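# Move green pen from blue plate to white plate

## Task

Take the green pen off the blue plate and leave it resting on the white plate, with the robot's hands no longer in contact with the pen at the end.

## Robot and tools

Robot: two arms, left_arm and right_arm, each with a sixteen-motor four-finger hand. The right arm has a right hand and the left arm a mirror-image left hand. Base positions in the scene frame: left_arm about (-0.014, +0.320, +0.034) m, right_arm about (+0.053, -0.301, +0.046) m, both nearly unrotated. A camera stand is fixed to the floor behind the arms. Sometimes a loose object gets a brief nudge from outside.

Scene frame: origin at table-top height, halfway between the arms' nominal bases. +x points out over the table, +z up, +y toward left_arm. Arm names do not match image left/right. Reported hand positions can be a few centimetres off, more at long reach.

Hand point and its axes (right hand; the left hand mirrors it, so there +x points toward the thumb and the mast's x values flip sign). +z runs along straight fingers toward the tips. +x crosses the palm away from the thumb. +y points out of the palm face, which sits at y = -0.062 m. Knuckle hinges are at z = -0.017 m, and straight fingertips reach 0.139 m beyond them. Index centre line is 0.023 m toward the thumb; middle and ring are 0.023 and 0.068 m to the other side; all at y = -0.076. A rigid mast near the wrist on the palm side (x +0.05 to +0.10, z -0.16 to -0.11, up to y = +0.06) can collide with things. Fingertips have 0.03 m rubber caps.

execute_actions(actions, cameras). actions is a list of actions; each action is a table of up to 15 rows, one row per 1/30 s step, so an action lasts 0.5 s; a short table repeats its final row. Every row has 48 numbers in [-1, 1] covering both arms, even if only one moves:
1-6: left_arm dx, dy, dz, rx, ry, rz
7-22: left hand motor goals
23: left current_limit, 24: left speed
25-30: right_arm dx, dy, dz, rx, ry, rz
31-46: right hand motor goals
47: right current_limit, 48: right speed.

Arm numbers are offsets, not poses: displacement of the hand point from that arm's Hand target as it stood when the action began, along scene-frame axes. 1.0 equals 0.6 m for dx, dy, dz and 180 degrees for rx, ry, rz, which form one rotation vector turning about the Hand target position. Each row in an action is measured from the same starting target, not from the previous row; a new action starts from the updated target, so repeating an offset keeps moving. A translation longer than 1.0 is scaled back along its direction. All zeros means hold.

Hand motor order (each number is an absolute goal angle, scaled linearly between the hinge's stops; brackets give degrees at +1 and -1, then the straight value): index_mcp, index_abd, index_pip, index_dip, middle_mcp, middle_abd, middle_pip, middle_dip, ring_mcp, ring_abd, ring_pip, ring_dip, thumb_cmc, thumb_axl, thumb_mcp, thumb_ipl. Finger _mcp (-18, +128; +0.75) curls at the knuckle toward -1; _abd (-60, +60; 0.00) swings sideways away from the thumb toward -1; _pip (-29, +108; +0.58); _dip (-21, +117; +0.70). thumb_cmc (-20, +120; +0.71) brings the thumb across in front of the palm toward -1; thumb_axl (-27, +140; +0.68) rolls it on its own axis; thumb_mcp (-69, +109; +0.23) and thumb_ipl (-77, +108; +0.17) bend it. A zero is a real goal; to keep a hand unchanged, resend its hand_goal, hand_current_limit and hand_speed. current_limit maps -1..+1 to 0..550 mA (floor 11 mA); very low values may not lift a finger. speed sets goal travel at (speed+1)/2 of 8.5 rad/s. Start values: current_limit +0.4, speed -0.6; settings persist. A finger presses only when its goal lies past the object's surface, harder the further past.

cameras: list of names (cam_high, cam_left_wrist, cam_right_wrist, each 672x504), ["all"], or []. Omitted/null gives all images only with an empty actions list. An unknown name voids the call. An empty actions list just reports state and images.

Results per arm: end_effector_position (m) and end_effector_quat_wxyz in the scene frame, Hand target (the commanded pose after clipping; next offsets start here), joint positions, velocities (may be reported as within noise), torques (include gravity; joints 3 and 4 wrap at ±28 N m), and per hand motor: hand_goal, hand_measured, hand_current_ma (positive pushes toward -1), hand_state (moving, goal, blocked, overload), plus hand_current_limit and hand_speed. A call returns once the robot is still, up to 3 s after the last action.

zoom_image(camera, region): closer view of the latest image from cam_high, cam_left_wrist or cam_right_wrist; region [x0, y0, x1, y1] in pixels from top-left, at most 504 by 504. read_manual(section) returns only licence texts. finished_scene(scene=1) ends the scene permanently; the pen must stay on the white plate without the hands touching it.

Behaviour to expect: orientation commands are clipped to within 40 degrees of the current one per step. The hand often stops short of the target, and the elbow sags under load, so command a bit higher or send the remaining gap as a new offset; waiting does not close it. To stop pressing against something, command the target back beyond the hand point. Near the first joint's axis small hand moves can swing the whole arm. Motors heat when loaded, stretched or pushing at unreachable poses; at 100 °C the arm drops for 30-60 s (MOTOR HOT may warn at 85 °C). A hand motor at 495 mA or more for 5 s cumulative shuts off for 10 s. If an arm is stopped, hand commands sent meanwhile are lost. Thinking time lets the scene run with the last command held.

Avoid: the two arms or hands touching or squeezing each other, dropping or flinging the pen, objects leaving the table, hard hits on fixed or heavy things, and needless effort or jerky motion.

Each tool is called after ">>>" by a JSON object that holds its "name" and its "arguments", one argument or row to a line.

## Session

>>> {"name": "execute_actions", "arguments": {
  "actions": []
}}

Scene clock: 0.00 s.
left_arm: end_effector_position=(+0.5818, +0.4073, +0.2351) hand_goal=(+0.754, +0.000, +0.576, +0.696, +0.754, +0.000, +0.576, +0.696, +0.754, +0.000, +0.576, +0.696, +0.714, +0.678, +0.226, +0.168) hand_measured=(+0.754, +0.000, +0.576, +0.696, +0.754, +0.000, +0.576, +0.696, +0.754, +0.000, +0.576, +0.696, +0.714, +0.678, +0.226, +0.168) hand_current_ma=(+0, +0, +0, +0, +0, +0, +0, +0, +0, +0, +0, +0, +0, +0, +0, +0) hand_state=(goal, goal, goal, goal, goal, goal, goal, goal, goal, goal, goal, goal, goal, goal, goal, goal) hand_current_limit=0.40 hand_speed=-0.60 end_effector_quat_wxyz=(+0.227, +0.794, +0.549, -0.128) | right_arm: end_effector_position=(+0.4212, +0.3320, +0.1923) hand_goal=(+0.754, +0.000, +0.576, +0.696, +0.754, +0.000, +0.576, +0.696, +0.754, +0.000, +0.576, +0.696, +0.714, +0.678, +0.226, +0.168) hand_measured=(+0.754, +0.000, +0.576, +0.696, +0.754, +0.000, +0.576, +0.696, +0.754, +0.000, +0.576, +0.696, +0.714, +0.678, +0.226, +0.168) hand_current_ma=(+0, +0, +0, +0, +0, +0, +0, +0, +0, +0, +0, +0, +0, +0, +0, +0) hand_state=(goal, goal, goal, goal, goal, goal, goal, goal, goal, goal, goal, goal, goal, goal, goal, goal) hand_current_limit=0.40 hand_speed=-0.60 end_effector_quat_wxyz=(-0.350, +0.414, +0.745, +0.389)
Joint positions: left_arm=[0.346 1.782 1.597 -1.532 0.509 0.747] | right_arm=[0.921 1.831 1.232 -0.046 -0.718 0.78]
Joint velocities: within noise
Joint torques (N m): no reading
Heat: left arm: hottest waist 38 °C; right arm: hottest shoulder 40 °C.
Hand target: left_arm +0.5878, +0.4095, +0.2454; +0.230, +0.796, +0.547, -0.117 | right_arm +0.4263, +0.3396, +0.2150; -0.348, +0.403, +0.743, +0.407

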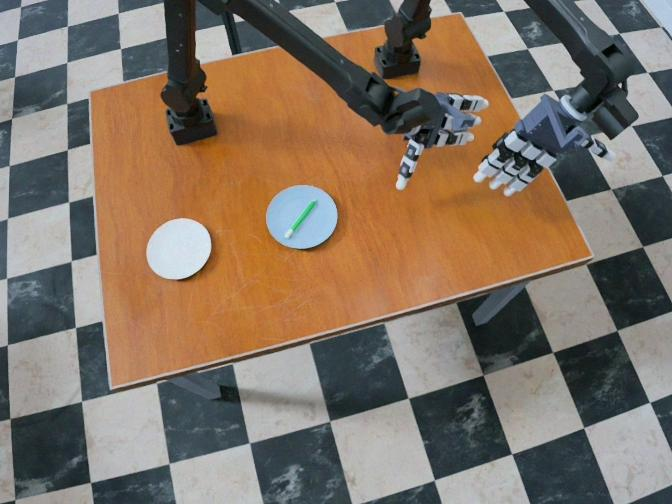

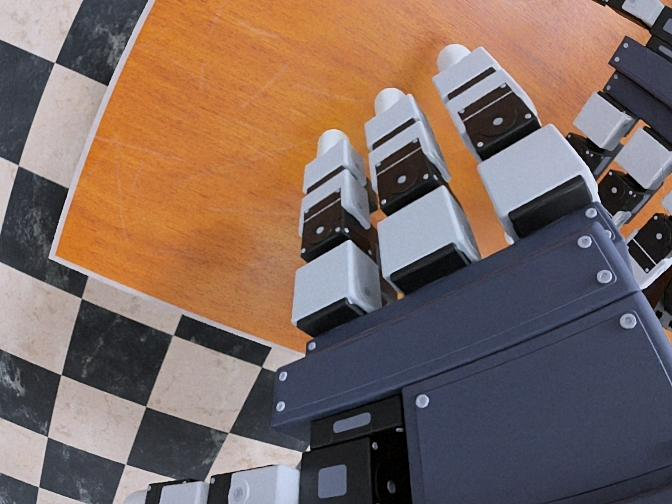

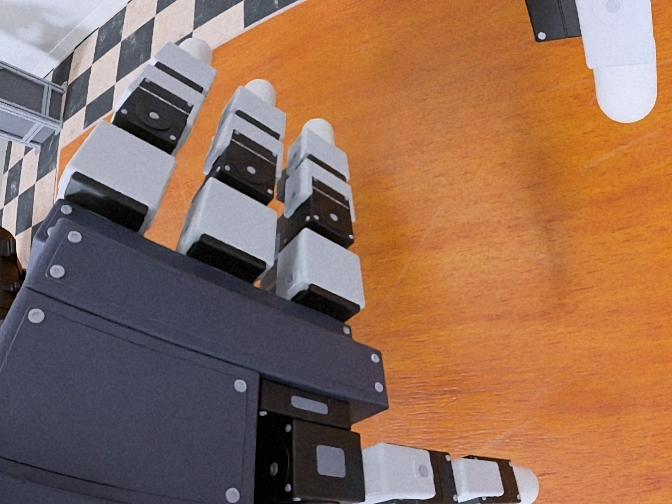

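>>> {"name": "zoom_image", "arguments": {
  "camera": "cam_high",
  "region": [120, 20, 460, 275]
}}

>>> {"name": "zoom_image", "arguments": {
  "camera": "cam_high",
  "region": [240, 160, 360, 270]
}}

Scaled by 1.482 from the camera's 672x504 image, which has a finer 960x720 frame.

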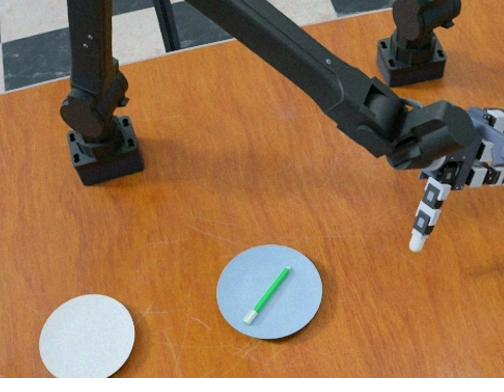

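Scaled by 4.200 from the camera's 672x504 image, which has a finer 960x720 frame.

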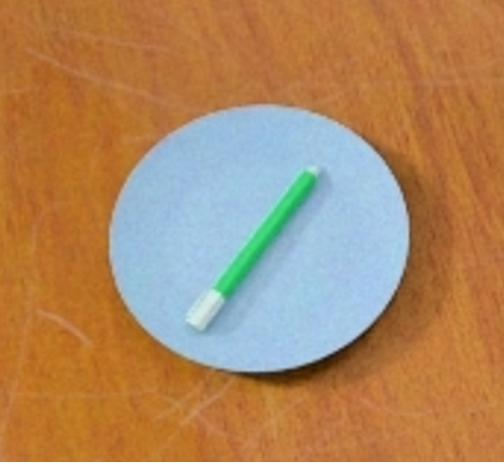

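>>> {"name": "execute_actions", "arguments": {
  "actions": [
    [[0,0,0,0,0,0,0.75,0,0.58,0.7,0.75,0,0.58,0.7,0.75,0,0.58,0.7,0.71,0.68,0.23,0.17,0.4,-0.6,0.007,-0.079,0.04,-0.034,0.019,-0.04,0.75,0.15,0.58,0.7,0.75,-0.12,0.58,0.7,0.95,0,0.95,0.95,0.71,0.68,0.23,0.17,0.4,-0.6]],
    [[0,0,0,0,0,0,0.75,0,0.58,0.7,0.75,0,0.58,0.7,0.75,0,0.58,0.7,0.71,0.68,0.23,0.17,0.4,-0.6,0.018,-0.197,0.03,-0.085,0.047,-0.1,0.75,0.15,0.58,0.7,0.75,-0.12,0.58,0.7,0.95,0,0.95,0.95,0.71,0.68,0.23,0.17,0.4,-0.6]],
    [[0,0,0,0,0,0,0.75,0,0.58,0.7,0.75,0,0.58,0.7,0.75,0,0.58,0.7,0.71,0.68,0.23,0.17,0.4,-0.6,0.022,-0.236,0.02,-0.102,0.056,-0.12,0.75,0.15,0.58,0.7,0.75,-0.12,0.58,0.7,0.95,0,0.95,0.95,0.71,0.68,0.23,0.17,0.4,-0.6]],
    [[0,0,0,0,0,0,0.75,0,0.58,0.7,0.75,0,0.58,0.7,0.75,0,0.58,0.7,0.71,0.68,0.23,0.17,0.4,-0.6,0.018,-0.197,0.01,-0.085,0.047,-0.1,0.75,0.15,0.58,0.7,0.75,-0.12,0.58,0.7,0.95,0,0.95,0.95,0.71,0.68,0.23,0.17,0.4,-0.6]],
    [[0,0,0,0,0,0,0.75,0,0.58,0.7,0.75,0,0.58,0.7,0.75,0,0.58,0.7,0.71,0.68,0.23,0.17,0.4,-0.6,0.007,-0.079,0.01,-0.034,0.019,-0.04,0.75,0.15,0.58,0.7,0.75,-0.12,0.58,0.7,0.95,0,0.95,0.95,0.71,0.68,0.23,0.17,0.4,-0.6]]
  ],
  "cameras": ["all"]
}}

Scene clock: 160.70 s.
left_arm: end_effector_position=(+0.5818, +0.4073, +0.2351) hand_goal=(+0.750, +0.000, +0.580, +0.700, +0.750, +0.000, +0.580, +0.700, +0.750, +0.000, +0.580, +0.700, +0.710, +0.680, +0.230, +0.170) hand_measured=(+0.754, +0.000, +0.578, +0.698, +0.754, +0.000, +0.578, +0.698, +0.754, +0.000, +0.578, +0.698, +0.714, +0.678, +0.224, +0.168) hand_current_ma=(+8, +0, -5, -6, +8, +0, -6, -6, +8, +0, -5, -6, +11, -7, -20, -8) hand_state=(goal, goal, goal, goal, goal, goal, goal, goal, goal, goal, goal, goal, goal, goal, goal, goal) hand_current_limit=0.40 hand_speed=-0.60 end_effector_quat_wxyz=(+0.227, +0.794, +0.549, -0.128) | right_arm: end_effector_position=(+0.4590, -0.1373, +0.2677) hand_goal=(+0.750, +0.150, +0.580, +0.700, +0.750, -0.120, +0.580, +0.700, +0.950, +0.000, +0.950, +0.950, +0.710, +0.680, +0.230, +0.170) hand_measured=(+0.750, +0.150, +0.578, +0.698, +0.750, -0.116, +0.578, +0.698, +0.946, +0.002, +0.946, +0.948, +0.712, +0.678, +0.226, +0.168) hand_current_ma=(+0, +1, -3, -3, -1, +4, -2, -3, -7, +1, -5, -4, +1, -4, -9, -4) hand_state=(goal, goal, goal, goal, goal, goal, goal, goal, goal, goal, goal, goal, goal, goal, goal, goal) hand_current_limit=0.40 hand_speed=-0.60 end_effector_quat_wxyz=(-0.001, +0.931, +0.364, -0.012)
Joint positions: left_arm=[0.346 1.782 1.597 -1.532 0.509 0.747] | right_arm=[0.538 1.505 1.391 -1.48 -0.007 1.41]
Joint torques (N m): left_arm=[0.62 -14.68 8.96 0.31 0.6 -0.01] | right_arm=[-0.56 -10.64 10.13 -0.03 0.07 0.09]
Heat: left arm: hottest elbow 43 °C; right arm: hottest shoulder 47 °C.
Hand target: left_arm +0.5878, +0.4095, +0.2454; +0.230, +0.796, +0.547, -0.117 | right_arm +0.4695, -0.1332, +0.2811; -0.003, +0.935, +0.354, +0.000
Off the commanded pose: left_arm 0.012 m, 1 deg | right_arm 0.018 m, 2 deg.

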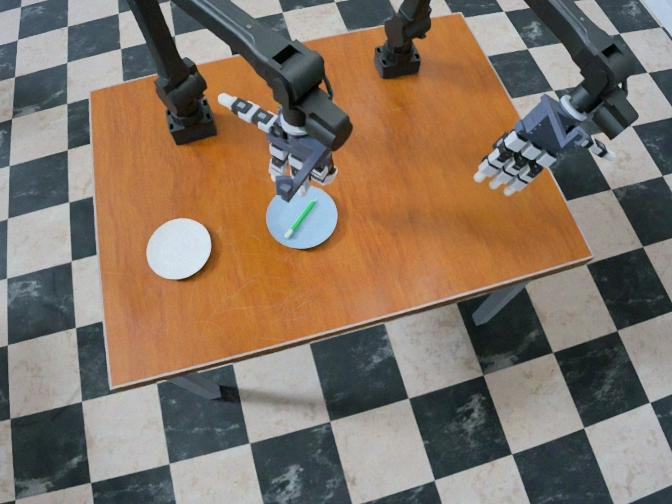

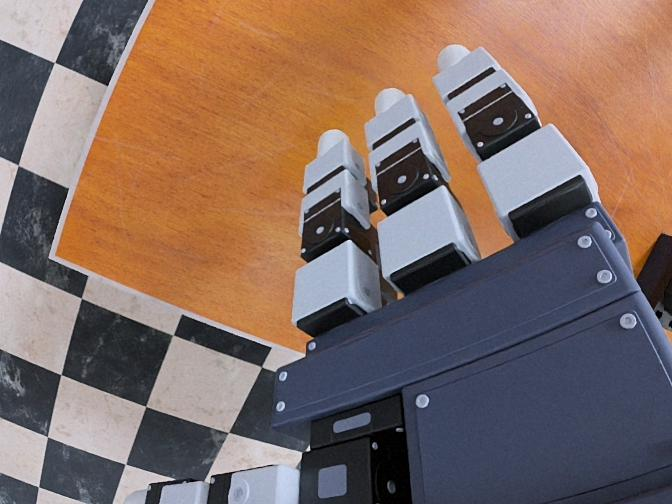

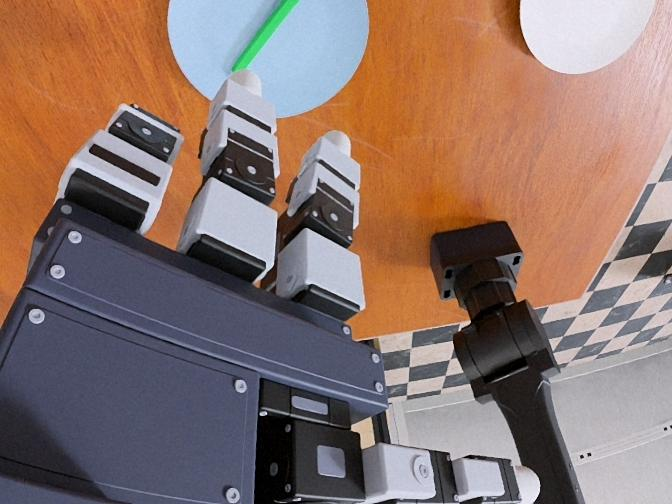

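>>> {"name": "zoom_image", "arguments": {
  "camera": "cam_right_wrist",
  "region": [150, 0, 390, 180]
}}

>>> {"name": "zoom_image", "arguments": {
  "camera": "cam_high",
  "region": [200, 80, 380, 260]
}}

Scaled by 2.100 from the camera's 672x504 image, which has a finer 960x720 frame.

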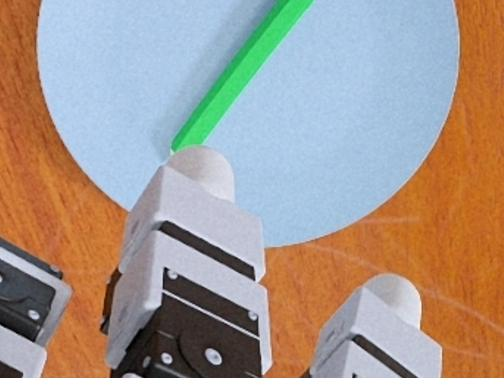

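Scaled by 2.800 from the camera's 672x504 image, which has a finer 960x720 frame.

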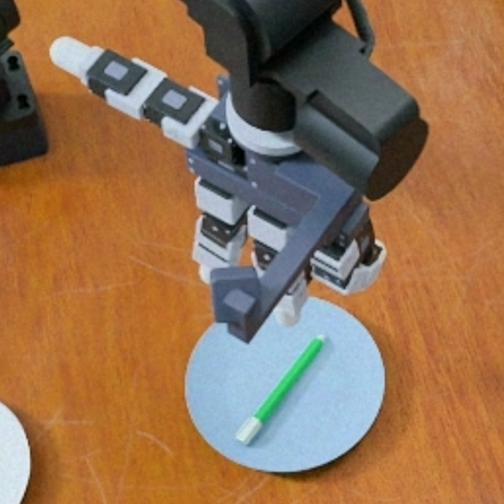

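>>> {"name": "execute_actions", "arguments": {
  "actions": [
    [[0,0,0,0,0,0,0.75,0,0.58,0.7,0.75,0,0.58,0.7,0.75,0,0.58,0.7,0.71,0.68,0.23,0.17,0.4,-0.6,0.025,0.022,-0.05,0,0,0,0.75,0.15,0.58,0.7,0.75,-0.12,0.58,0.7,0.95,0,0.95,0.95,0.71,0.68,0.23,0.17,0.4,-0.6]],
    [[0,0,0,0,0,0,0.75,0,0.58,0.7,0.75,0,0.58,0.7,0.75,0,0.58,0.7,0.71,0.68,0.23,0.17,0.4,-0.6,0,0,-0.063,0,0,0,0.75,0.15,0.58,0.7,0.75,-0.12,0.58,0.7,0.95,0,0.95,0.95,0.71,0.68,0.23,0.17,0.4,-0.6]]
  ],
  "cameras": ["cam_high", "cam_right_wrist"]
}}

>>> {"name": "zoom_image", "arguments": {
  "camera": "cam_right_wrist",
  "region": [150, 0, 390, 180]
}}

>>> {"name": "zoom_image", "arguments": {
  "camera": "cam_high",
  "region": [200, 80, 380, 260]
}}

Scene clock: 207.10 s.
left_arm: end_effector_position=(+0.5818, +0.4073, +0.2351) hand_goal=(+0.750, +0.000, +0.580, +0.700, +0.750, +0.000, +0.580, +0.700, +0.750, +0.000, +0.580, +0.700, +0.710, +0.680, +0.230, +0.170) hand_measured=(+0.754, +0.000, +0.578, +0.698, +0.754, +0.000, +0.578, +0.698, +0.754, +0.000, +0.578, +0.698, +0.714, +0.678, +0.224, +0.168) hand_current_ma=(+8, +0, -5, -6, +8, +0, -6, -6, +8, +0, -5, -6, +11, -7, -20, -8) hand_state=(goal, goal, goal, goal, goal, goal, goal, goal, goal, goal, goal, goal, goal, goal, goal, goal) hand_current_limit=0.40 hand_speed=-0.60 end_effector_quat_wxyz=(+0.227, +0.794, +0.549, -0.128) | right_arm: end_effector_position=(+0.4811, -0.1226, +0.2136) hand_goal=(+0.750, +0.150, +0.580, +0.700, +0.750, -0.120, +0.580, +0.700, +0.950, +0.000, +0.950, +0.950, +0.710, +0.680, +0.230, +0.170) hand_measured=(+0.750, +0.150, +0.578, +0.698, +0.750, -0.118, +0.578, +0.698, +0.946, +0.002, +0.946, +0.948, +0.712, +0.678, +0.226, +0.168) hand_current_ma=(+0, +1, -3, -3, -1, +3, -2, -3, -7, +1, -5, -4, +1, -4, -9, -4) hand_state=(goal, goal, goal, goal, goal, goal, goal, goal, goal, goal, goal, goal, goal, goal, goal, goal) hand_current_limit=0.40 hand_speed=-0.60 end_effector_quat_wxyz=(-0.002, +0.933, +0.360, -0.006)
Joint positions: left_arm=[0.346 1.782 1.597 -1.532 0.509 0.747] | right_arm=[0.538 1.591 1.346 -1.336 -0.007 1.417]
Joint torques (N m): left_arm=[0.5 -14.51 8.84 0.31 0.55 -0.02] | right_arm=[0.03 -11.22 6.99 0.84 0.06 0.13]
Heat: left arm: hottest elbow 44 °C; right arm: hottest shoulder 43 °C.
Hand target: left_arm +0.5878, +0.4095, +0.2454; +0.230, +0.796, +0.547, -0.117 | right_arm +0.4844, -0.1200, +0.2133; -0.003, +0.935, +0.354, +0.000
Off the commanded pose: left_arm 0.012 m, 1 deg | right_arm 0.004 m, 1 deg.
Images, in order (width x height): cam_high 672x504, cam_right_wrist 672x504.

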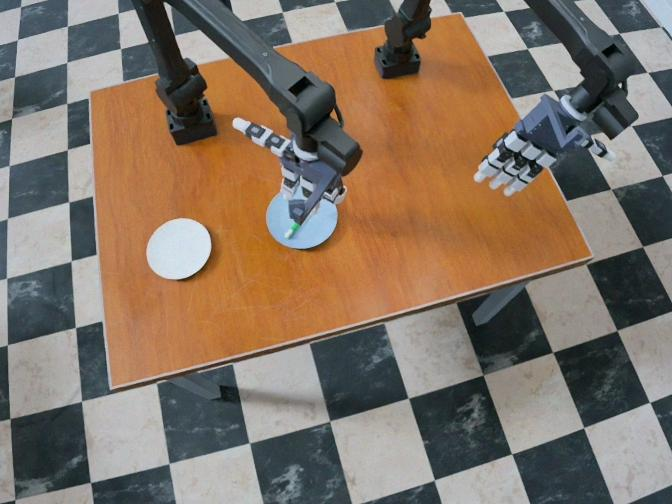

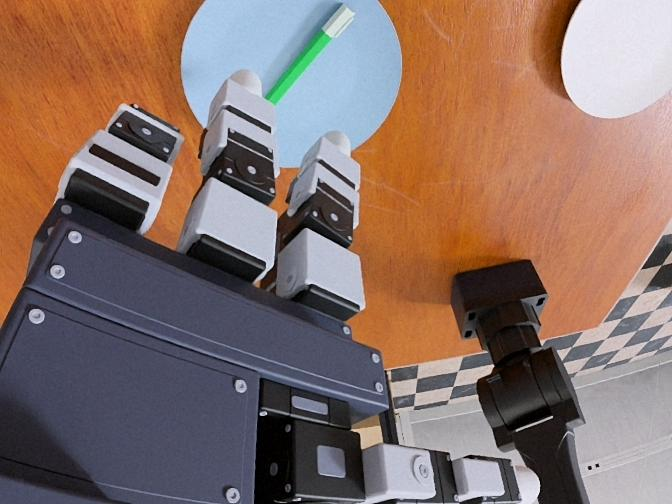

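Scaled by 2.100 from the camera's 672x504 image, which has a finer 960x720 frame.

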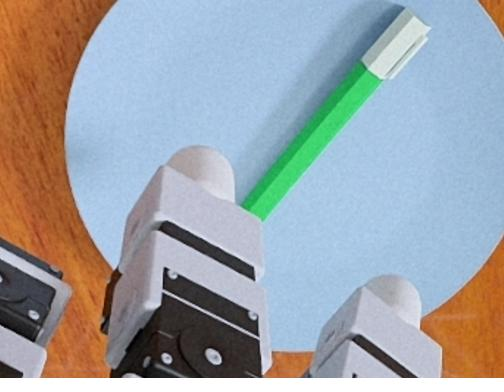

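Scaled by 2.800 from the camera's 672x504 image, which has a finer 960x720 frame.

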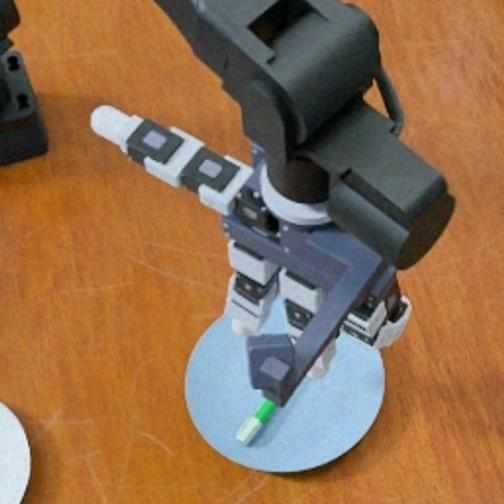

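>>> {"name": "execute_actions", "arguments": {
  "actions": [
    [[0,0,0,0,0,0,0.75,0,0.58,0.7,0.75,0,0.58,0.7,0.75,0,0.58,0.7,0.71,0.68,0.23,0.17,0.4,-0.6,-0.003,-0.007,-0.05,0,0,0,0.75,0.15,0.58,0.7,0.75,-0.12,0.58,0.7,0.95,0,0.95,0.95,0.71,0.68,0.23,0.17,0.4,-0.6]],
    [[0,0,0,0,0,0,0.75,0,0.58,0.7,0.75,0,0.58,0.7,0.75,0,0.58,0.7,0.71,0.68,0.23,0.17,0.4,-0.6,0,0,-0.055,0,0,0,0.75,0.15,0.58,0.7,0.75,-0.12,0.58,0.7,0.95,0,0.95,0.95,0.71,0.68,0.23,0.17,0.4,-0.6]]
  ],
  "cameras": ["cam_high", "cam_right_wrist"]
}}

>>> {"name": "zoom_image", "arguments": {
  "camera": "cam_right_wrist",
  "region": [170, 20, 410, 200]
}}

>>> {"name": "zoom_image", "arguments": {
  "camera": "cam_high",
  "region": [240, 160, 360, 270]
}}

Scene clock: 235.53 s.
left_arm: end_effector_position=(+0.5818, +0.4073, +0.2351) hand_goal=(+0.750, +0.000, +0.580, +0.700, +0.750, +0.000, +0.580, +0.700, +0.750, +0.000, +0.580, +0.700, +0.710, +0.680, +0.230, +0.170) hand_measured=(+0.754, +0.000, +0.578, +0.698, +0.754, +0.000, +0.578, +0.698, +0.754, +0.000, +0.578, +0.698, +0.714, +0.678, +0.224, +0.168) hand_current_ma=(+8, +0, -5, -6, +8, +0, -6, -6, +8, +0, -5, -6, +11, -7, -20, -8) hand_state=(goal, goal, goal, goal, goal, goal, goal, goal, goal, goal, goal, goal, goal, goal, goal, goal) hand_current_limit=0.40 hand_speed=-0.60 end_effector_quat_wxyz=(+0.227, +0.794, +0.549, -0.128) | right_arm: end_effector_position=(+0.4775, -0.1250, +0.1488) hand_goal=(+0.750, +0.150, +0.580, +0.700, +0.750, -0.120, +0.580, +0.700, +0.950, +0.000, +0.950, +0.950, +0.710, +0.680, +0.230, +0.170) hand_measured=(+0.750, +0.150, +0.578, +0.698, +0.750, -0.118, +0.578, +0.698, +0.946, +0.002, +0.946, +0.948, +0.712, +0.678, +0.226, +0.168) hand_current_ma=(+0, +1, -3, -3, -1, +3, -2, -3, -7, +1, -5, -4, +1, -4, -9, -4) hand_state=(goal, goal, goal, goal, goal, goal, goal, goal, goal, goal, goal, goal, goal, goal, goal, goal) hand_current_limit=0.40 hand_speed=-0.60 end_effector_quat_wxyz=(-0.002, +0.933, +0.360, -0.008)
Joint positions: left_arm=[0.346 1.782 1.597 -1.532 0.509 0.747] | right_arm=[0.538 1.638 1.225 -1.172 -0.007 1.417]
Joint torques (N m): left_arm=[0.56 -14.92 9.01 0.27 0.58 0.01] | right_arm=[-0.44 -12.98 6.67 0.84 0.07 0.08]
Heat: left arm: hottest elbow 44 °C; right arm: hottest shoulder 43 °C.
Hand target: left_arm +0.5878, +0.4095, +0.2454; +0.230, +0.796, +0.547, -0.117 | right_arm +0.4827, -0.1242, +0.1505; -0.003, +0.935, +0.354, +0.000
Off the commanded pose: left_arm 0.012 m, 1 deg | right_arm 0.006 m, 1 deg.
Images, in order (width x height): cam_high 672x504, cam_right_wrist 672x504.

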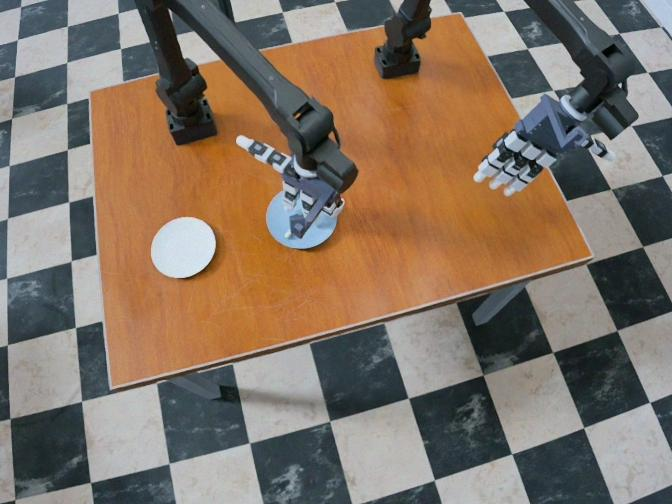

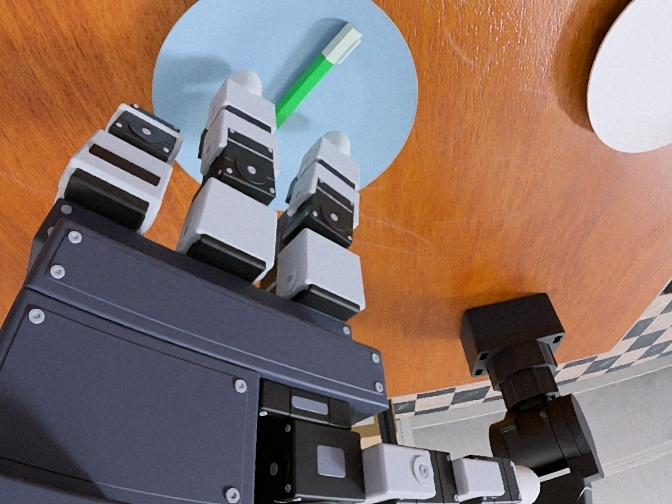

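Scaled by 2.100 from the camera's 672x504 image, which has a finer 960x720 frame.

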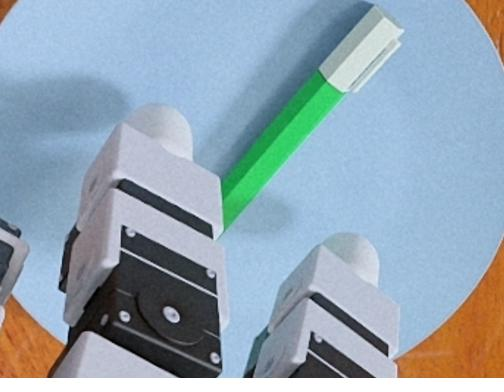

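Scaled by 4.200 from the camera's 672x504 image, which has a finer 960x720 frame.

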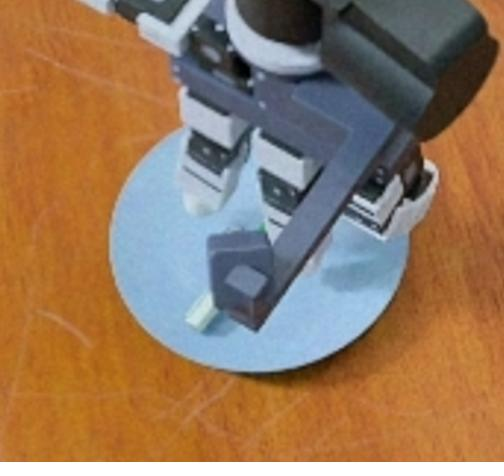

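>>> {"name": "execute_actions", "arguments": {
  "actions": [
    [[0,0,0,0,0,0,0.75,0,0.58,0.7,0.75,0,0.58,0.7,0.75,0,0.58,0.7,0.71,0.68,0.23,0.17,0.4,-0.6,-0.003,-0.003,-0.02,0,0,0,0.75,0.15,0.58,0.7,0.75,-0.12,0.58,0.7,0.95,0,0.95,0.95,0.71,0.68,0.23,0.17,0.4,-0.6]]
  ],
  "cameras": ["cam_right_wrist"]
}}

>>> {"name": "zoom_image", "arguments": {
  "camera": "cam_right_wrist",
  "region": [170, 20, 410, 200]
}}

Scene clock: 245.30 s.
left_arm: end_effector_position=(+0.5818, +0.4073, +0.2351) hand_goal=(+0.750, +0.000, +0.580, +0.700, +0.750, +0.000, +0.580, +0.700, +0.750, +0.000, +0.580, +0.700, +0.710, +0.680, +0.230, +0.170) hand_measured=(+0.754, +0.000, +0.578, +0.698, +0.754, +0.000, +0.578, +0.698, +0.754, +0.000, +0.578, +0.698, +0.714, +0.678, +0.224, +0.168) hand_current_ma=(+8, +0, -5, -6, +8, +0, -6, -6, +8, +0, -5, -6, +11, -7, -20, -8) hand_state=(goal, goal, goal, goal, goal, goal, goal, goal, goal, goal, goal, goal, goal, goal, goal, goal) hand_current_limit=0.40 hand_speed=-0.60 end_effector_quat_wxyz=(+0.227, +0.794, +0.549, -0.128) | right_arm: end_effector_position=(+0.4766, -0.1256, +0.1407) hand_goal=(+0.750, +0.150, +0.580, +0.700, +0.750, -0.120, +0.580, +0.700, +0.950, +0.000, +0.950, +0.950, +0.710, +0.680, +0.230, +0.170) hand_measured=(+0.750, +0.150, +0.578, +0.698, +0.750, -0.118, +0.578, +0.698, +0.946, +0.002, +0.946, +0.948, +0.712, +0.678, +0.226, +0.168) hand_current_ma=(+0, +1, -3, -3, -1, +3, -2, -3, -7, +1, -5, -4, +1, -4, -9, -4) hand_state=(goal, goal, goal, goal, goal, goal, goal, goal, goal, goal, goal, goal, goal, goal, goal, goal) hand_current_limit=0.40 hand_speed=-0.60 end_effector_quat_wxyz=(-0.003, +0.933, +0.360, -0.003)
Joint positions: left_arm=[0.346 1.782 1.597 -1.532 0.509 0.747] | right_arm=[0.538 1.638 1.202 -1.14 -0.007 1.417]
Joint torques (N m): left_arm=[0.44 -15.09 8.96 0.31 0.56 0] | right_arm=[-0.56 -11.93 6.37 0.85 0.08 0.07]
Heat: left arm: hottest elbow 44 °C; right arm: hottest shoulder 44 °C.
Hand target: left_arm +0.5878, +0.4095, +0.2454; +0.230, +0.796, +0.547, -0.117 | right_arm +0.4809, -0.1260, +0.1383; -0.003, +0.935, +0.354, +0.000
Off the commanded pose: left_arm 0.012 m, 1 deg | right_arm 0.005 m, 1 deg.
Images, in order (width x height): cam_right_wrist 672x504.

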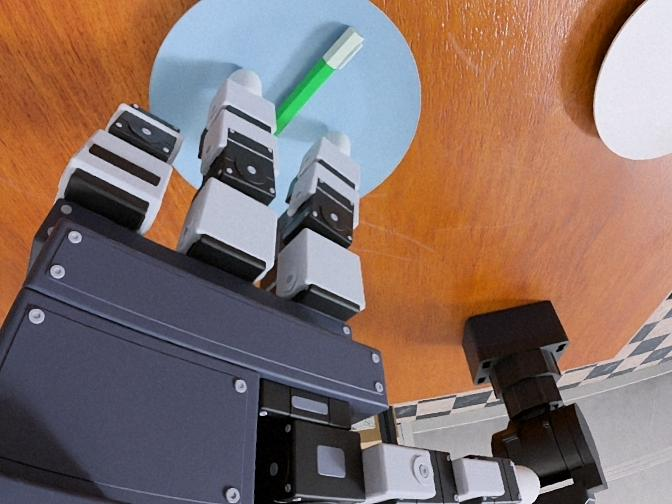

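Scaled by 2.100 from the camera's 672x504 image, which has a finer 960x720 frame.

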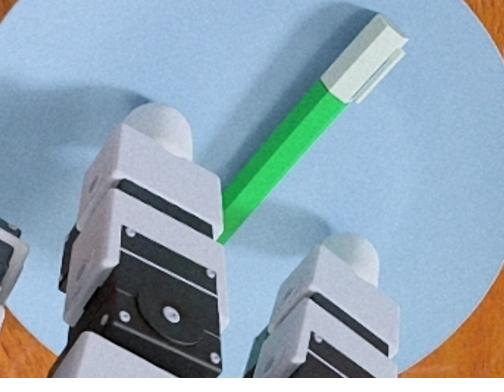

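>>> {"name": "execute_actions", "arguments": {
  "actions": [
    [[0,0,0,0,0,0,0.75,0,0.58,0.7,0.75,0,0.58,0.7,0.75,0,0.58,0.7,0.71,0.68,0.23,0.17,0.4,-0.6,0,0,-0.012,0,0,0,0.75,0.15,0.58,0.7,0.75,-0.12,0.58,0.7,0.95,0,0.95,0.95,0.71,0.68,0.23,0.17,0.4,-0.6]]
  ],
  "cameras": ["cam_right_wrist"]
}}

>>> {"name": "zoom_image", "arguments": {
  "camera": "cam_right_wrist",
  "region": [170, 20, 410, 200]
}}

Scene clock: 249.37 s.
left_arm: end_effector_position=(+0.5818, +0.4073, +0.2351) hand_goal=(+0.750, +0.000, +0.580, +0.700, +0.750, +0.000, +0.580, +0.700, +0.750, +0.000, +0.580, +0.700, +0.710, +0.680, +0.230, +0.170) hand_measured=(+0.754, +0.000, +0.578, +0.698, +0.754, +0.000, +0.578, +0.698, +0.754, +0.000, +0.578, +0.698, +0.714, +0.678, +0.224, +0.168) hand_current_ma=(+8, +0, -5, -6, +8, +0, -6, -6, +8, +0, -5, -6, +11, -7, -20, -8) hand_state=(goal, goal, goal, goal, goal, goal, goal, goal, goal, goal, goal, goal, goal, goal, goal, goal) hand_current_limit=0.40 hand_speed=-0.60 end_effector_quat_wxyz=(+0.227, +0.794, +0.549, -0.128) | right_arm: end_effector_position=(+0.4774, -0.1251, +0.1390) hand_goal=(+0.750, +0.150, +0.580, +0.700, +0.750, -0.120, +0.580, +0.700, +0.950, +0.000, +0.950, +0.950, +0.710, +0.680, +0.230, +0.170) hand_measured=(+0.750, +0.150, +0.578, +0.698, +0.750, -0.114, +0.578, +0.698, +0.946, +0.002, +0.946, +0.948, +0.712, +0.678, +0.226, +0.168) hand_current_ma=(+0, +1, -3, -3, -1, +10, -2, -2, -7, +1, -5, -4, +1, -4, -9, -4) hand_state=(goal, goal, goal, goal, goal, goal, goal, goal, goal, goal, goal, goal, goal, goal, goal, goal) hand_current_limit=0.40 hand_speed=-0.60 end_effector_quat_wxyz=(-0.003, +0.933, +0.360, +0.000)
Joint positions: left_arm=[0.346 1.782 1.597 -1.532 0.509 0.747] | right_arm=[0.538 1.639 1.198 -1.129 -0.007 1.417]
Joint torques (N m): left_arm=[0.79 -14.86 8.99 0.17 0.57 -0.01] | right_arm=[-0.5 -11.75 5.9 1.17 0.07 0.07]
Heat: left arm: hottest elbow 45 °C; right arm: hottest shoulder 44 °C.
Hand target: left_arm +0.5878, +0.4095, +0.2454; +0.230, +0.796, +0.547, -0.117 | right_arm +0.4809, -0.1260, +0.1311; -0.003, +0.935, +0.354, +0.000
Off the commanded pose: left_arm 0.012 m, 1 deg | right_arm 0.009 m, 1 deg.
Images, in order (width x height): cam_right_wrist 672x504.

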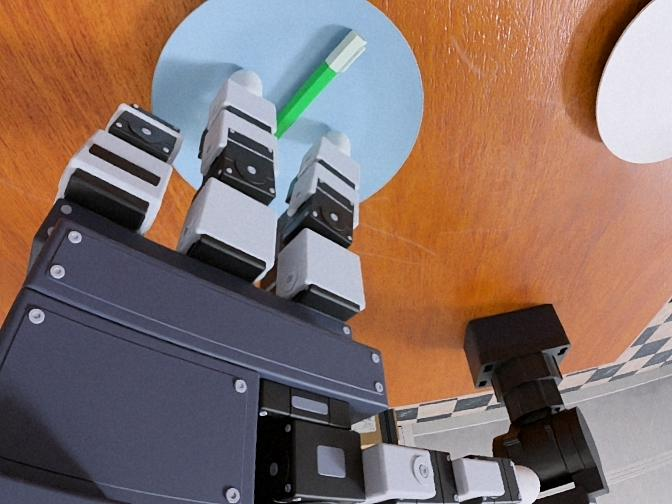

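Scaled by 2.100 from the camera's 672x504 image, which has a finer 960x720 frame.

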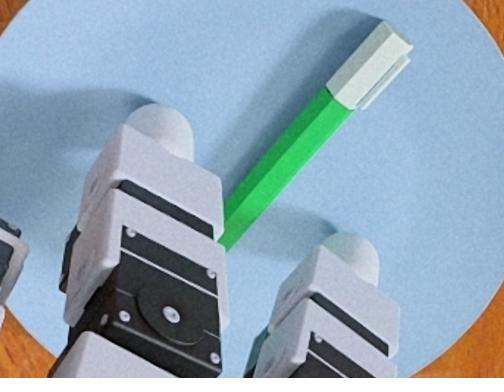

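>>> {"name": "execute_actions", "arguments": {
  "actions": [
    [[0,0,0,0,0,0,0.75,0,0.58,0.7,0.75,0,0.58,0.7,0.75,0,0.58,0.7,0.71,0.68,0.23,0.17,0.4,-0.6,0,0,0.01,0,0,0,0.75,0.06,0.58,0.7,0.75,-0.03,0.58,0.7,0.95,0,0.95,0.95,0.71,0.68,0.23,0.17,0.4,-0.8]],
    [[0,0,0,0,0,0,0.75,0,0.58,0.7,0.75,0,0.58,0.7,0.75,0,0.58,0.7,0.71,0.68,0.23,0.17,0.4,-0.6,0,0,0,0,0,0,0.75,-0.05,0.58,0.7,0.75,0.06,0.58,0.7,0.95,0,0.95,0.95,0.71,0.68,0.23,0.17,0.4,-0.8]],
    [[0,0,0,0,0,0,0.75,0,0.58,0.7,0.75,0,0.58,0.7,0.75,0,0.58,0.7,0.71,0.68,0.23,0.17,0.4,-0.6,0,0,0,0,0,0,0.75,-0.12,0.58,0.7,0.75,0.13,0.58,0.7,0.95,0,0.95,0.95,0.71,0.68,0.23,0.17,0.4,-0.8]]
  ],
  "cameras": ["cam_right_wrist"]
}}

>>> {"name": "zoom_image", "arguments": {
  "camera": "cam_right_wrist",
  "region": [170, 20, 410, 200]
}}

Scene clock: 262.80 s.
left_arm: end_effector_position=(+0.5818, +0.4073, +0.2351) hand_goal=(+0.750, +0.000, +0.580, +0.700, +0.750, +0.000, +0.580, +0.700, +0.750, +0.000, +0.580, +0.700, +0.710, +0.680, +0.230, +0.170) hand_measured=(+0.754, +0.000, +0.578, +0.698, +0.754, +0.000, +0.578, +0.698, +0.754, +0.000, +0.578, +0.698, +0.714, +0.678, +0.224, +0.168) hand_current_ma=(+8, +0, -5, -6, +8, +0, -6, -6, +8, +0, -5, -6, +11, -7, -20, -8) hand_state=(goal, goal, goal, goal, goal, goal, goal, goal, goal, goal, goal, goal, goal, goal, goal, goal) hand_current_limit=0.40 hand_speed=-0.60 end_effector_quat_wxyz=(+0.227, +0.794, +0.549, -0.128) | right_arm: end_effector_position=(+0.4782, -0.1246, +0.1389) hand_goal=(+0.750, -0.120, +0.580, +0.700, +0.750, +0.130, +0.580, +0.700, +0.950, +0.000, +0.950, +0.950, +0.710, +0.680, +0.230, +0.170) hand_measured=(+0.750, -0.098, +0.578, +0.698, +0.748, +0.072, +0.580, +0.698, +0.946, +0.002, +0.946, +0.948, +0.712, +0.678, +0.226, +0.168) hand_current_ma=(+0, +43, -3, -3, -2, -150, +0, -1, -7, +1, -5, -4, +1, -4, -9, -4) hand_state=(goal, blocked, goal, goal, goal, blocked, goal, goal, goal, goal, goal, goal, goal, goal, goal, goal) hand_current_limit=0.40 hand_speed=-0.80 end_effector_quat_wxyz=(-0.004, +0.933, +0.360, +0.002)
Joint positions: left_arm=[0.346 1.782 1.597 -1.532 0.509 0.747] | right_arm=[0.538 1.639 1.198 -1.125 -0.007 1.417]
Joint torques (N m): left_arm=[0.32 -14.8 8.99 0.2 0.55 0.04] | right_arm=[-0.5 -11.81 6.54 0.4 0.07 0.07]
Heat: left arm: hottest elbow 45 °C; right arm: hottest shoulder 44 °C.
Hand target: left_arm +0.5878, +0.4095, +0.2454; +0.230, +0.796, +0.547, -0.117 | right_arm +0.4808, -0.1260, +0.1371; -0.003, +0.935, +0.354, +0.000
Off the commanded pose: left_arm 0.012 m, 1 deg | right_arm 0.004 m, 1 deg.
Images, in order (width x height): cam_right_wrist 672x504.

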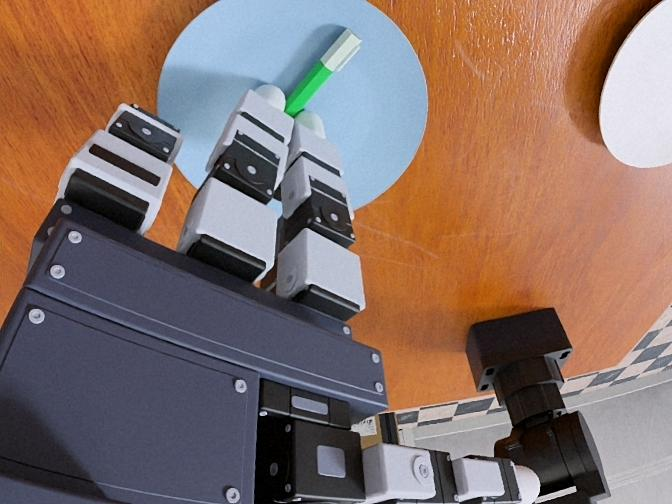

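Scaled by 2.100 from the camera's 672x504 image, which has a finer 960x720 frame.

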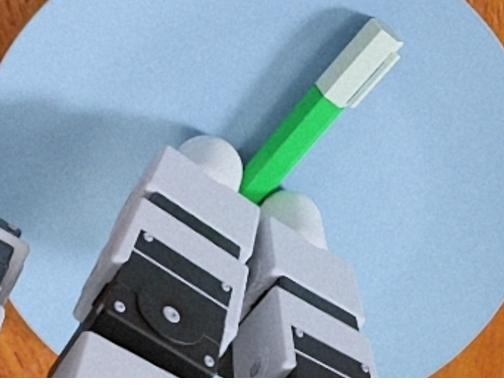

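>>> {"name": "execute_actions", "arguments": {
  "actions": [
    [[0,0,0,0,0,0,0.75,0,0.58,0.7,0.75,0,0.58,0.7,0.75,0,0.58,0.7,0.71,0.68,0.23,0.17,0.4,-0.6,0,0,0,0,0,0,0.75,-0.22,0.58,0.7,0.75,0.2,0.58,0.7,0.95,0,0.95,0.95,0.71,0.68,0.23,0.17,0.4,-0.8]],
    [[0,0,0,0,0,0,0.75,0,0.58,0.7,0.75,0,0.58,0.7,0.75,0,0.58,0.7,0.71,0.68,0.23,0.17,0.4,-0.6,0,0,0.02,0,0,0,0.75,-0.22,0.58,0.7,0.75,0.2,0.58,0.7,0.95,0,0.95,0.95,0.71,0.68,0.23,0.17,0.4,-0.8]],
    [[0,0,0,0,0,0,0.75,0,0.58,0.7,0.75,0,0.58,0.7,0.75,0,0.58,0.7,0.71,0.68,0.23,0.17,0.4,-0.6,0,0,0.03,0,0,0,0.75,-0.22,0.58,0.7,0.75,0.2,0.58,0.7,0.95,0,0.95,0.95,0.71,0.68,0.23,0.17,0.4,-0.8]]
  ],
  "cameras": ["cam_high", "cam_right_wrist"]
}}

>>> {"name": "zoom_image", "arguments": {
  "camera": "cam_right_wrist",
  "region": [170, 20, 410, 200]
}}

Scene clock: 271.43 s.
left_arm: end_effector_position=(+0.5818, +0.4073, +0.2351) hand_goal=(+0.750, +0.000, +0.580, +0.700, +0.750, +0.000, +0.580, +0.700, +0.750, +0.000, +0.580, +0.700, +0.710, +0.680, +0.230, +0.170) hand_measured=(+0.754, +0.000, +0.578, +0.698, +0.754, +0.000, +0.578, +0.698, +0.754, +0.000, +0.578, +0.698, +0.714, +0.678, +0.224, +0.168) hand_current_ma=(+8, +0, -5, -6, +8, +0, -6, -6, +8, +0, -5, -6, +11, -7, -20, -8) hand_state=(goal, goal, goal, goal, goal, goal, goal, goal, goal, goal, goal, goal, goal, goal, goal, goal) hand_current_limit=0.40 hand_speed=-0.60 end_effector_quat_wxyz=(+0.227, +0.794, +0.549, -0.128) | right_arm: end_effector_position=(+0.4666, -0.1322, +0.1424) hand_goal=(+0.750, -0.220, +0.580, +0.700, +0.750, +0.200, +0.580, +0.700, +0.950, +0.000, +0.950, +0.950, +0.710, +0.680, +0.230, +0.170) hand_measured=(+0.750, -0.104, +0.578, +0.698, +0.748, +0.078, +0.580, +0.698, +0.946, +0.002, +0.946, +0.948, +0.712, +0.678, +0.226, +0.168) hand_current_ma=(+0, +366, -3, -3, -2, -384, +0, -1, -7, +1, -5, -4, +1, -4, -9, -4) hand_state=(goal, blocked, goal, goal, goal, blocked, goal, goal, goal, goal, goal, goal, goal, goal, goal, goal) hand_current_limit=0.40 hand_speed=-0.80 end_effector_quat_wxyz=(+0.003, +0.932, +0.360, -0.028)
Joint positions: left_arm=[0.346 1.782 1.597 -1.532 0.509 0.747] | right_arm=[0.538 1.639 1.205 -1.193 -0.007 1.417]
Joint torques (N m): left_arm=[0.73 -15.03 8.85 0.23 0.56 -0.02] | right_arm=[-0.5 -13.86 8.96 -0.09 0.08 0.08]
Heat: left arm: hottest elbow 45 °C; right arm: hottest shoulder 44 °C.
Hand target: left_arm +0.5878, +0.4095, +0.2454; +0.230, +0.796, +0.547, -0.117 | right_arm +0.4808, -0.1261, +0.1671; -0.003, +0.935, +0.354, +0.000
Off the commanded pose: left_arm 0.012 m, 1 deg | right_arm 0.029 m, 3 deg.
Images, in order (width x height): cam_high 672x504, cam_right_wrist 672x504.

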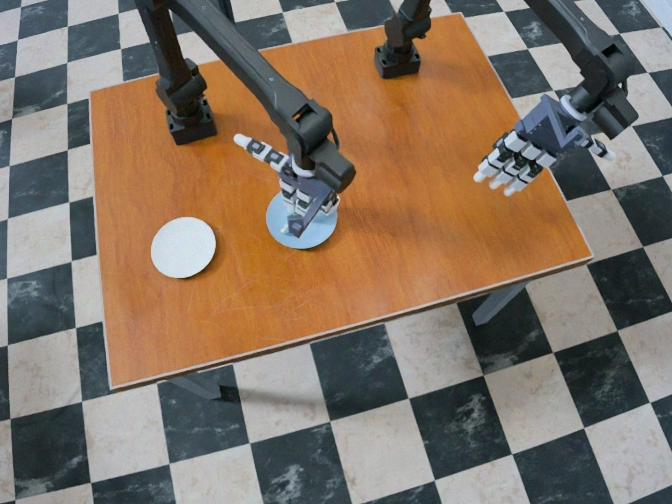

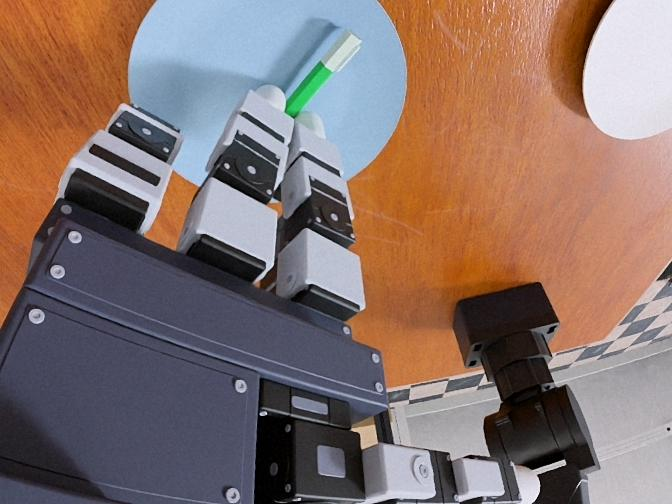

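Scaled by 2.100 from the camera's 672x504 image, which has a finer 960x720 frame.

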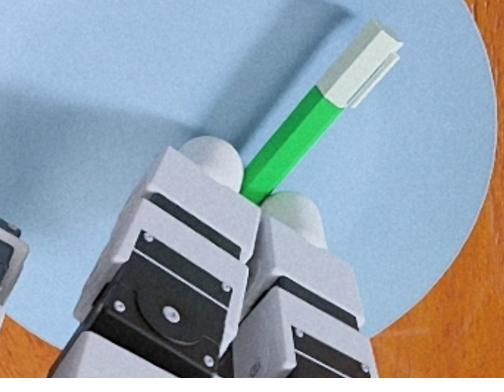

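>>> {"name": "execute_actions", "arguments": {
  "actions": [
    [[0,0,0,0,0,0,0.75,0,0.58,0.7,0.75,0,0.58,0.7,0.75,0,0.58,0.7,0.71,0.68,0.23,0.17,0.4,-0.6,0,0,0.04,0,0,0,0.75,-0.22,0.58,0.7,0.75,0.2,0.58,0.7,0.95,0,0.95,0.95,0.71,0.68,0.23,0.17,0.4,-0.8]],
    [[0,0,0,0,0,0,0.75,0,0.58,0.7,0.75,0,0.58,0.7,0.75,0,0.58,0.7,0.71,0.68,0.23,0.17,0.4,-0.6,0,-0.02,0.025,0,0,0,0.75,-0.22,0.58,0.7,0.75,0.2,0.58,0.7,0.95,0,0.95,0.95,0.71,0.68,0.23,0.17,0.4,-0.8]],
    [[0,0,0,0,0,0,0.75,0,0.58,0.7,0.75,0,0.58,0.7,0.75,0,0.58,0.7,0.71,0.68,0.23,0.17,0.4,-0.6,0,-0.07,0,0,0,0,0.75,-0.22,0.58,0.7,0.75,0.2,0.58,0.7,0.95,0,0.95,0.95,0.71,0.68,0.23,0.17,0.4,-0.8]]
  ],
  "cameras": ["cam_right_wrist"]
}}

Scene clock: 289.43 s.
left_arm: end_effector_position=(+0.5818, +0.4073, +0.2351) hand_goal=(+0.750, +0.000, +0.580, +0.700, +0.750, +0.000, +0.580, +0.700, +0.750, +0.000, +0.580, +0.700, +0.710, +0.680, +0.230, +0.170) hand_measured=(+0.754, +0.000, +0.578, +0.698, +0.754, +0.000, +0.578, +0.698, +0.754, +0.000, +0.578, +0.698, +0.714, +0.678, +0.224, +0.168) hand_current_ma=(+8, +0, -5, -6, +8, +0, -6, -6, +8, +0, -5, -6, +11, -7, -20, -8) hand_state=(goal, goal, goal, goal, goal, goal, goal, goal, goal, goal, goal, goal, goal, goal, goal, goal) hand_current_limit=0.40 hand_speed=-0.60 end_effector_quat_wxyz=(+0.227, +0.794, +0.549, -0.128) | right_arm: end_effector_position=(+0.4788, -0.1795, +0.1985) hand_goal=(+0.750, -0.220, +0.580, +0.700, +0.750, +0.200, +0.580, +0.700, +0.950, +0.000, +0.950, +0.950, +0.710, +0.680, +0.230, +0.170) hand_measured=(+0.750, -0.104, +0.578, +0.698, +0.748, +0.078, +0.580, +0.698, +0.946, +0.002, +0.946, +0.948, +0.712, +0.678, +0.226, +0.168) hand_current_ma=(-1, +366, -3, -3, -2, -384, +0, -1, -7, +1, -5, -4, +1, -4, -9, -4) hand_state=(goal, blocked, goal, goal, goal, blocked, goal, goal, goal, goal, goal, goal, goal, goal, goal, goal) hand_current_limit=0.40 hand_speed=-0.80 end_effector_quat_wxyz=(+0.000, +0.937, +0.349, -0.007)
Joint positions: left_arm=[0.346 1.782 1.597 -1.532 0.509 0.747] | right_arm=[0.433 1.532 1.236 -1.289 -0.003 1.337]
Joint torques (N m): left_arm=[0.79 -14.97 8.96 0.25 0.57 -0.02] | right_arm=[-0.44 -12.57 6.72 0.21 -0.07 -0.09]
Heat: left arm: hottest elbow 45 °C; right arm: hottest shoulder 44 °C.
Hand target: left_arm +0.5878, +0.4095, +0.2454; +0.230, +0.796, +0.547, -0.117 | right_arm +0.4809, -0.1799, +0.2062; -0.003, +0.935, +0.354, +0.000
Off the commanded pose: left_arm 0.012 m, 1 deg | right_arm 0.008 m, 1 deg.
Images, in order (width x height): cam_right_wrist 672x504.

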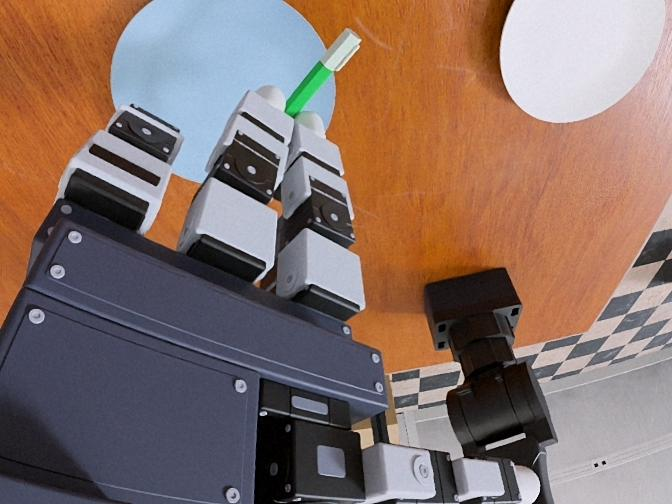

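>>> {"name": "execute_actions", "arguments": {
  "actions": [
    [[0,0,0,0,0,0,0.75,0,0.58,0.7,0.75,0,0.58,0.7,0.75,0,0.58,0.7,0.71,0.68,0.23,0.17,0.4,-0.6,0,-0.09,0,0,0,0,0.75,-0.22,0.58,0.7,0.75,0.2,0.58,0.7,0.95,0,0.95,0.95,0.71,0.68,0.23,0.17,0.4,-0.8]],
    [[0,0,0,0,0,0,0.75,0,0.58,0.7,0.75,0,0.58,0.7,0.75,0,0.58,0.7,0.71,0.68,0.23,0.17,0.4,-0.6,0,-0.13,0,0,0,0,0.75,-0.22,0.58,0.7,0.75,0.2,0.58,0.7,0.95,0,0.95,0.95,0.71,0.68,0.23,0.17,0.4,-0.8]],
    [[0,0,0,0,0,0,0.75,0,0.58,0.7,0.75,0,0.58,0.7,0.75,0,0.58,0.7,0.71,0.68,0.23,0.17,0.4,-0.6,0,-0.12,0,0,0,0,0.75,-0.22,0.58,0.7,0.75,0.2,0.58,0.7,0.95,0,0.95,0.95,0.71,0.68,0.23,0.17,0.4,-0.8]],
    [[0,0,0,0,0,0,0.75,0,0.58,0.7,0.75,0,0.58,0.7,0.75,0,0.58,0.7,0.71,0.68,0.23,0.17,0.4,-0.6,0,-0.07,-0.015,0,0,0,0.75,-0.22,0.58,0.7,0.75,0.2,0.58,0.7,0.95,0,0.95,0.95,0.71,0.68,0.23,0.17,0.4,-0.8]]
  ],
  "cameras": ["cam_high", "cam_right_wrist"]
}}

>>> {"name": "zoom_image", "arguments": {
  "camera": "cam_high",
  "region": [120, 160, 270, 290]
}}

Scene clock: 298.63 s.
left_arm: end_effector_position=(+0.5818, +0.4073, +0.2351) hand_goal=(+0.750, +0.000, +0.580, +0.700, +0.750, +0.000, +0.580, +0.700, +0.750, +0.000, +0.580, +0.700, +0.710, +0.680, +0.230, +0.170) hand_measured=(+0.754, +0.000, +0.578, +0.698, +0.754, +0.000, +0.578, +0.698, +0.754, +0.000, +0.578, +0.698, +0.714, +0.678, +0.224, +0.168) hand_current_ma=(+8, +0, -5, -6, +8, +0, -6, -6, +8, +0, -5, -6, +11, -7, -20, -8) hand_state=(goal, goal, goal, goal, goal, goal, goal, goal, goal, goal, goal, goal, goal, goal, goal, goal) hand_current_limit=0.40 hand_speed=-0.60 end_effector_quat_wxyz=(+0.227, +0.794, +0.549, -0.128) | right_arm: end_effector_position=(+0.4748, -0.4243, +0.1937) hand_goal=(+0.750, -0.220, +0.580, +0.700, +0.750, +0.200, +0.580, +0.700, +0.950, +0.000, +0.950, +0.950, +0.710, +0.680, +0.230, +0.170) hand_measured=(+0.748, -0.104, +0.578, +0.698, +0.748, +0.078, +0.580, +0.698, +0.944, +0.000, +0.946, +0.948, +0.712, +0.678, +0.226, +0.168) hand_current_ma=(-2, +366, -2, -3, -2, -384, +0, -1, -9, +1, -5, -4, +1, -4, -9, -4) hand_state=(goal, blocked, goal, goal, goal, blocked, goal, goal, goal, goal, goal, goal, goal, goal, goal, goal) hand_current_limit=0.40 hand_speed=-0.80 end_effector_quat_wxyz=(-0.005, +0.937, +0.349, -0.009)
Joint positions: left_arm=[0.346 1.782 1.597 -1.532 0.509 0.747] | right_arm=[-0.158 1.411 1.093 -1.274 -0.002 0.745]
Joint torques (N m): left_arm=[0.5 -14.39 8.98 0.35 0.55 -0.02] | right_arm=[-0.38 -9.64 6.86 0.88 -0.09 -0.19]
Heat: left arm: hottest elbow 45 °C; right arm: hottest shoulder 43 °C.
Hand target: left_arm +0.5878, +0.4095, +0.2454; +0.230, +0.796, +0.547, -0.117 | right_arm +0.4810, -0.4259, +0.1972; -0.003, +0.935, +0.354, +0.000
Off the commanded pose: left_arm 0.012 m, 1 deg | right_arm 0.007 m, 1 deg.
Images, in order (width x height): cam_high 672x504, cam_right_wrist 672x504.

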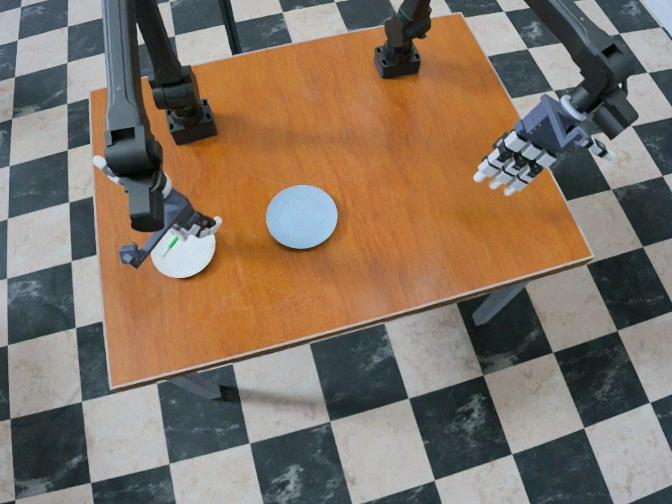

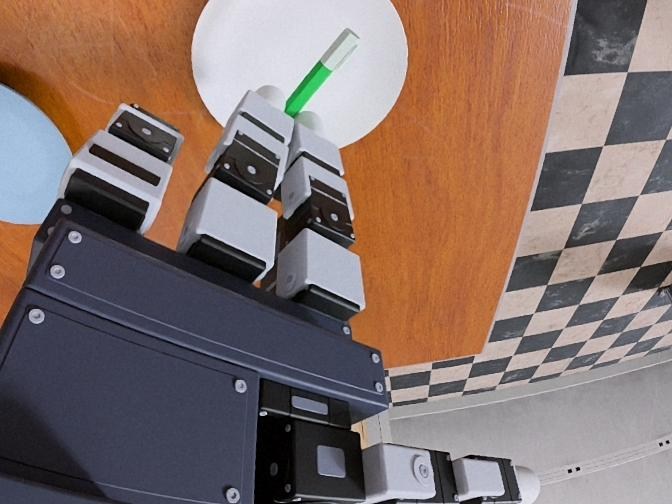

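Scaled by 3.360 from the camera's 672x504 image, which has a finer 960x720 frame.

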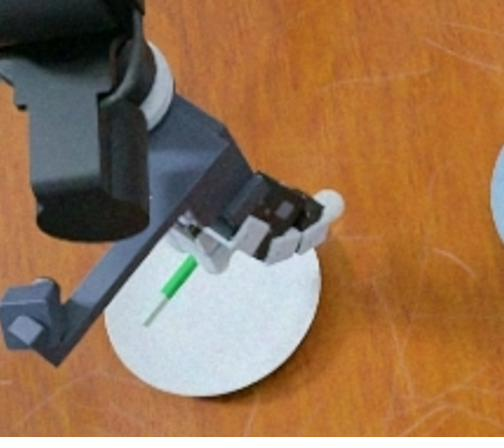

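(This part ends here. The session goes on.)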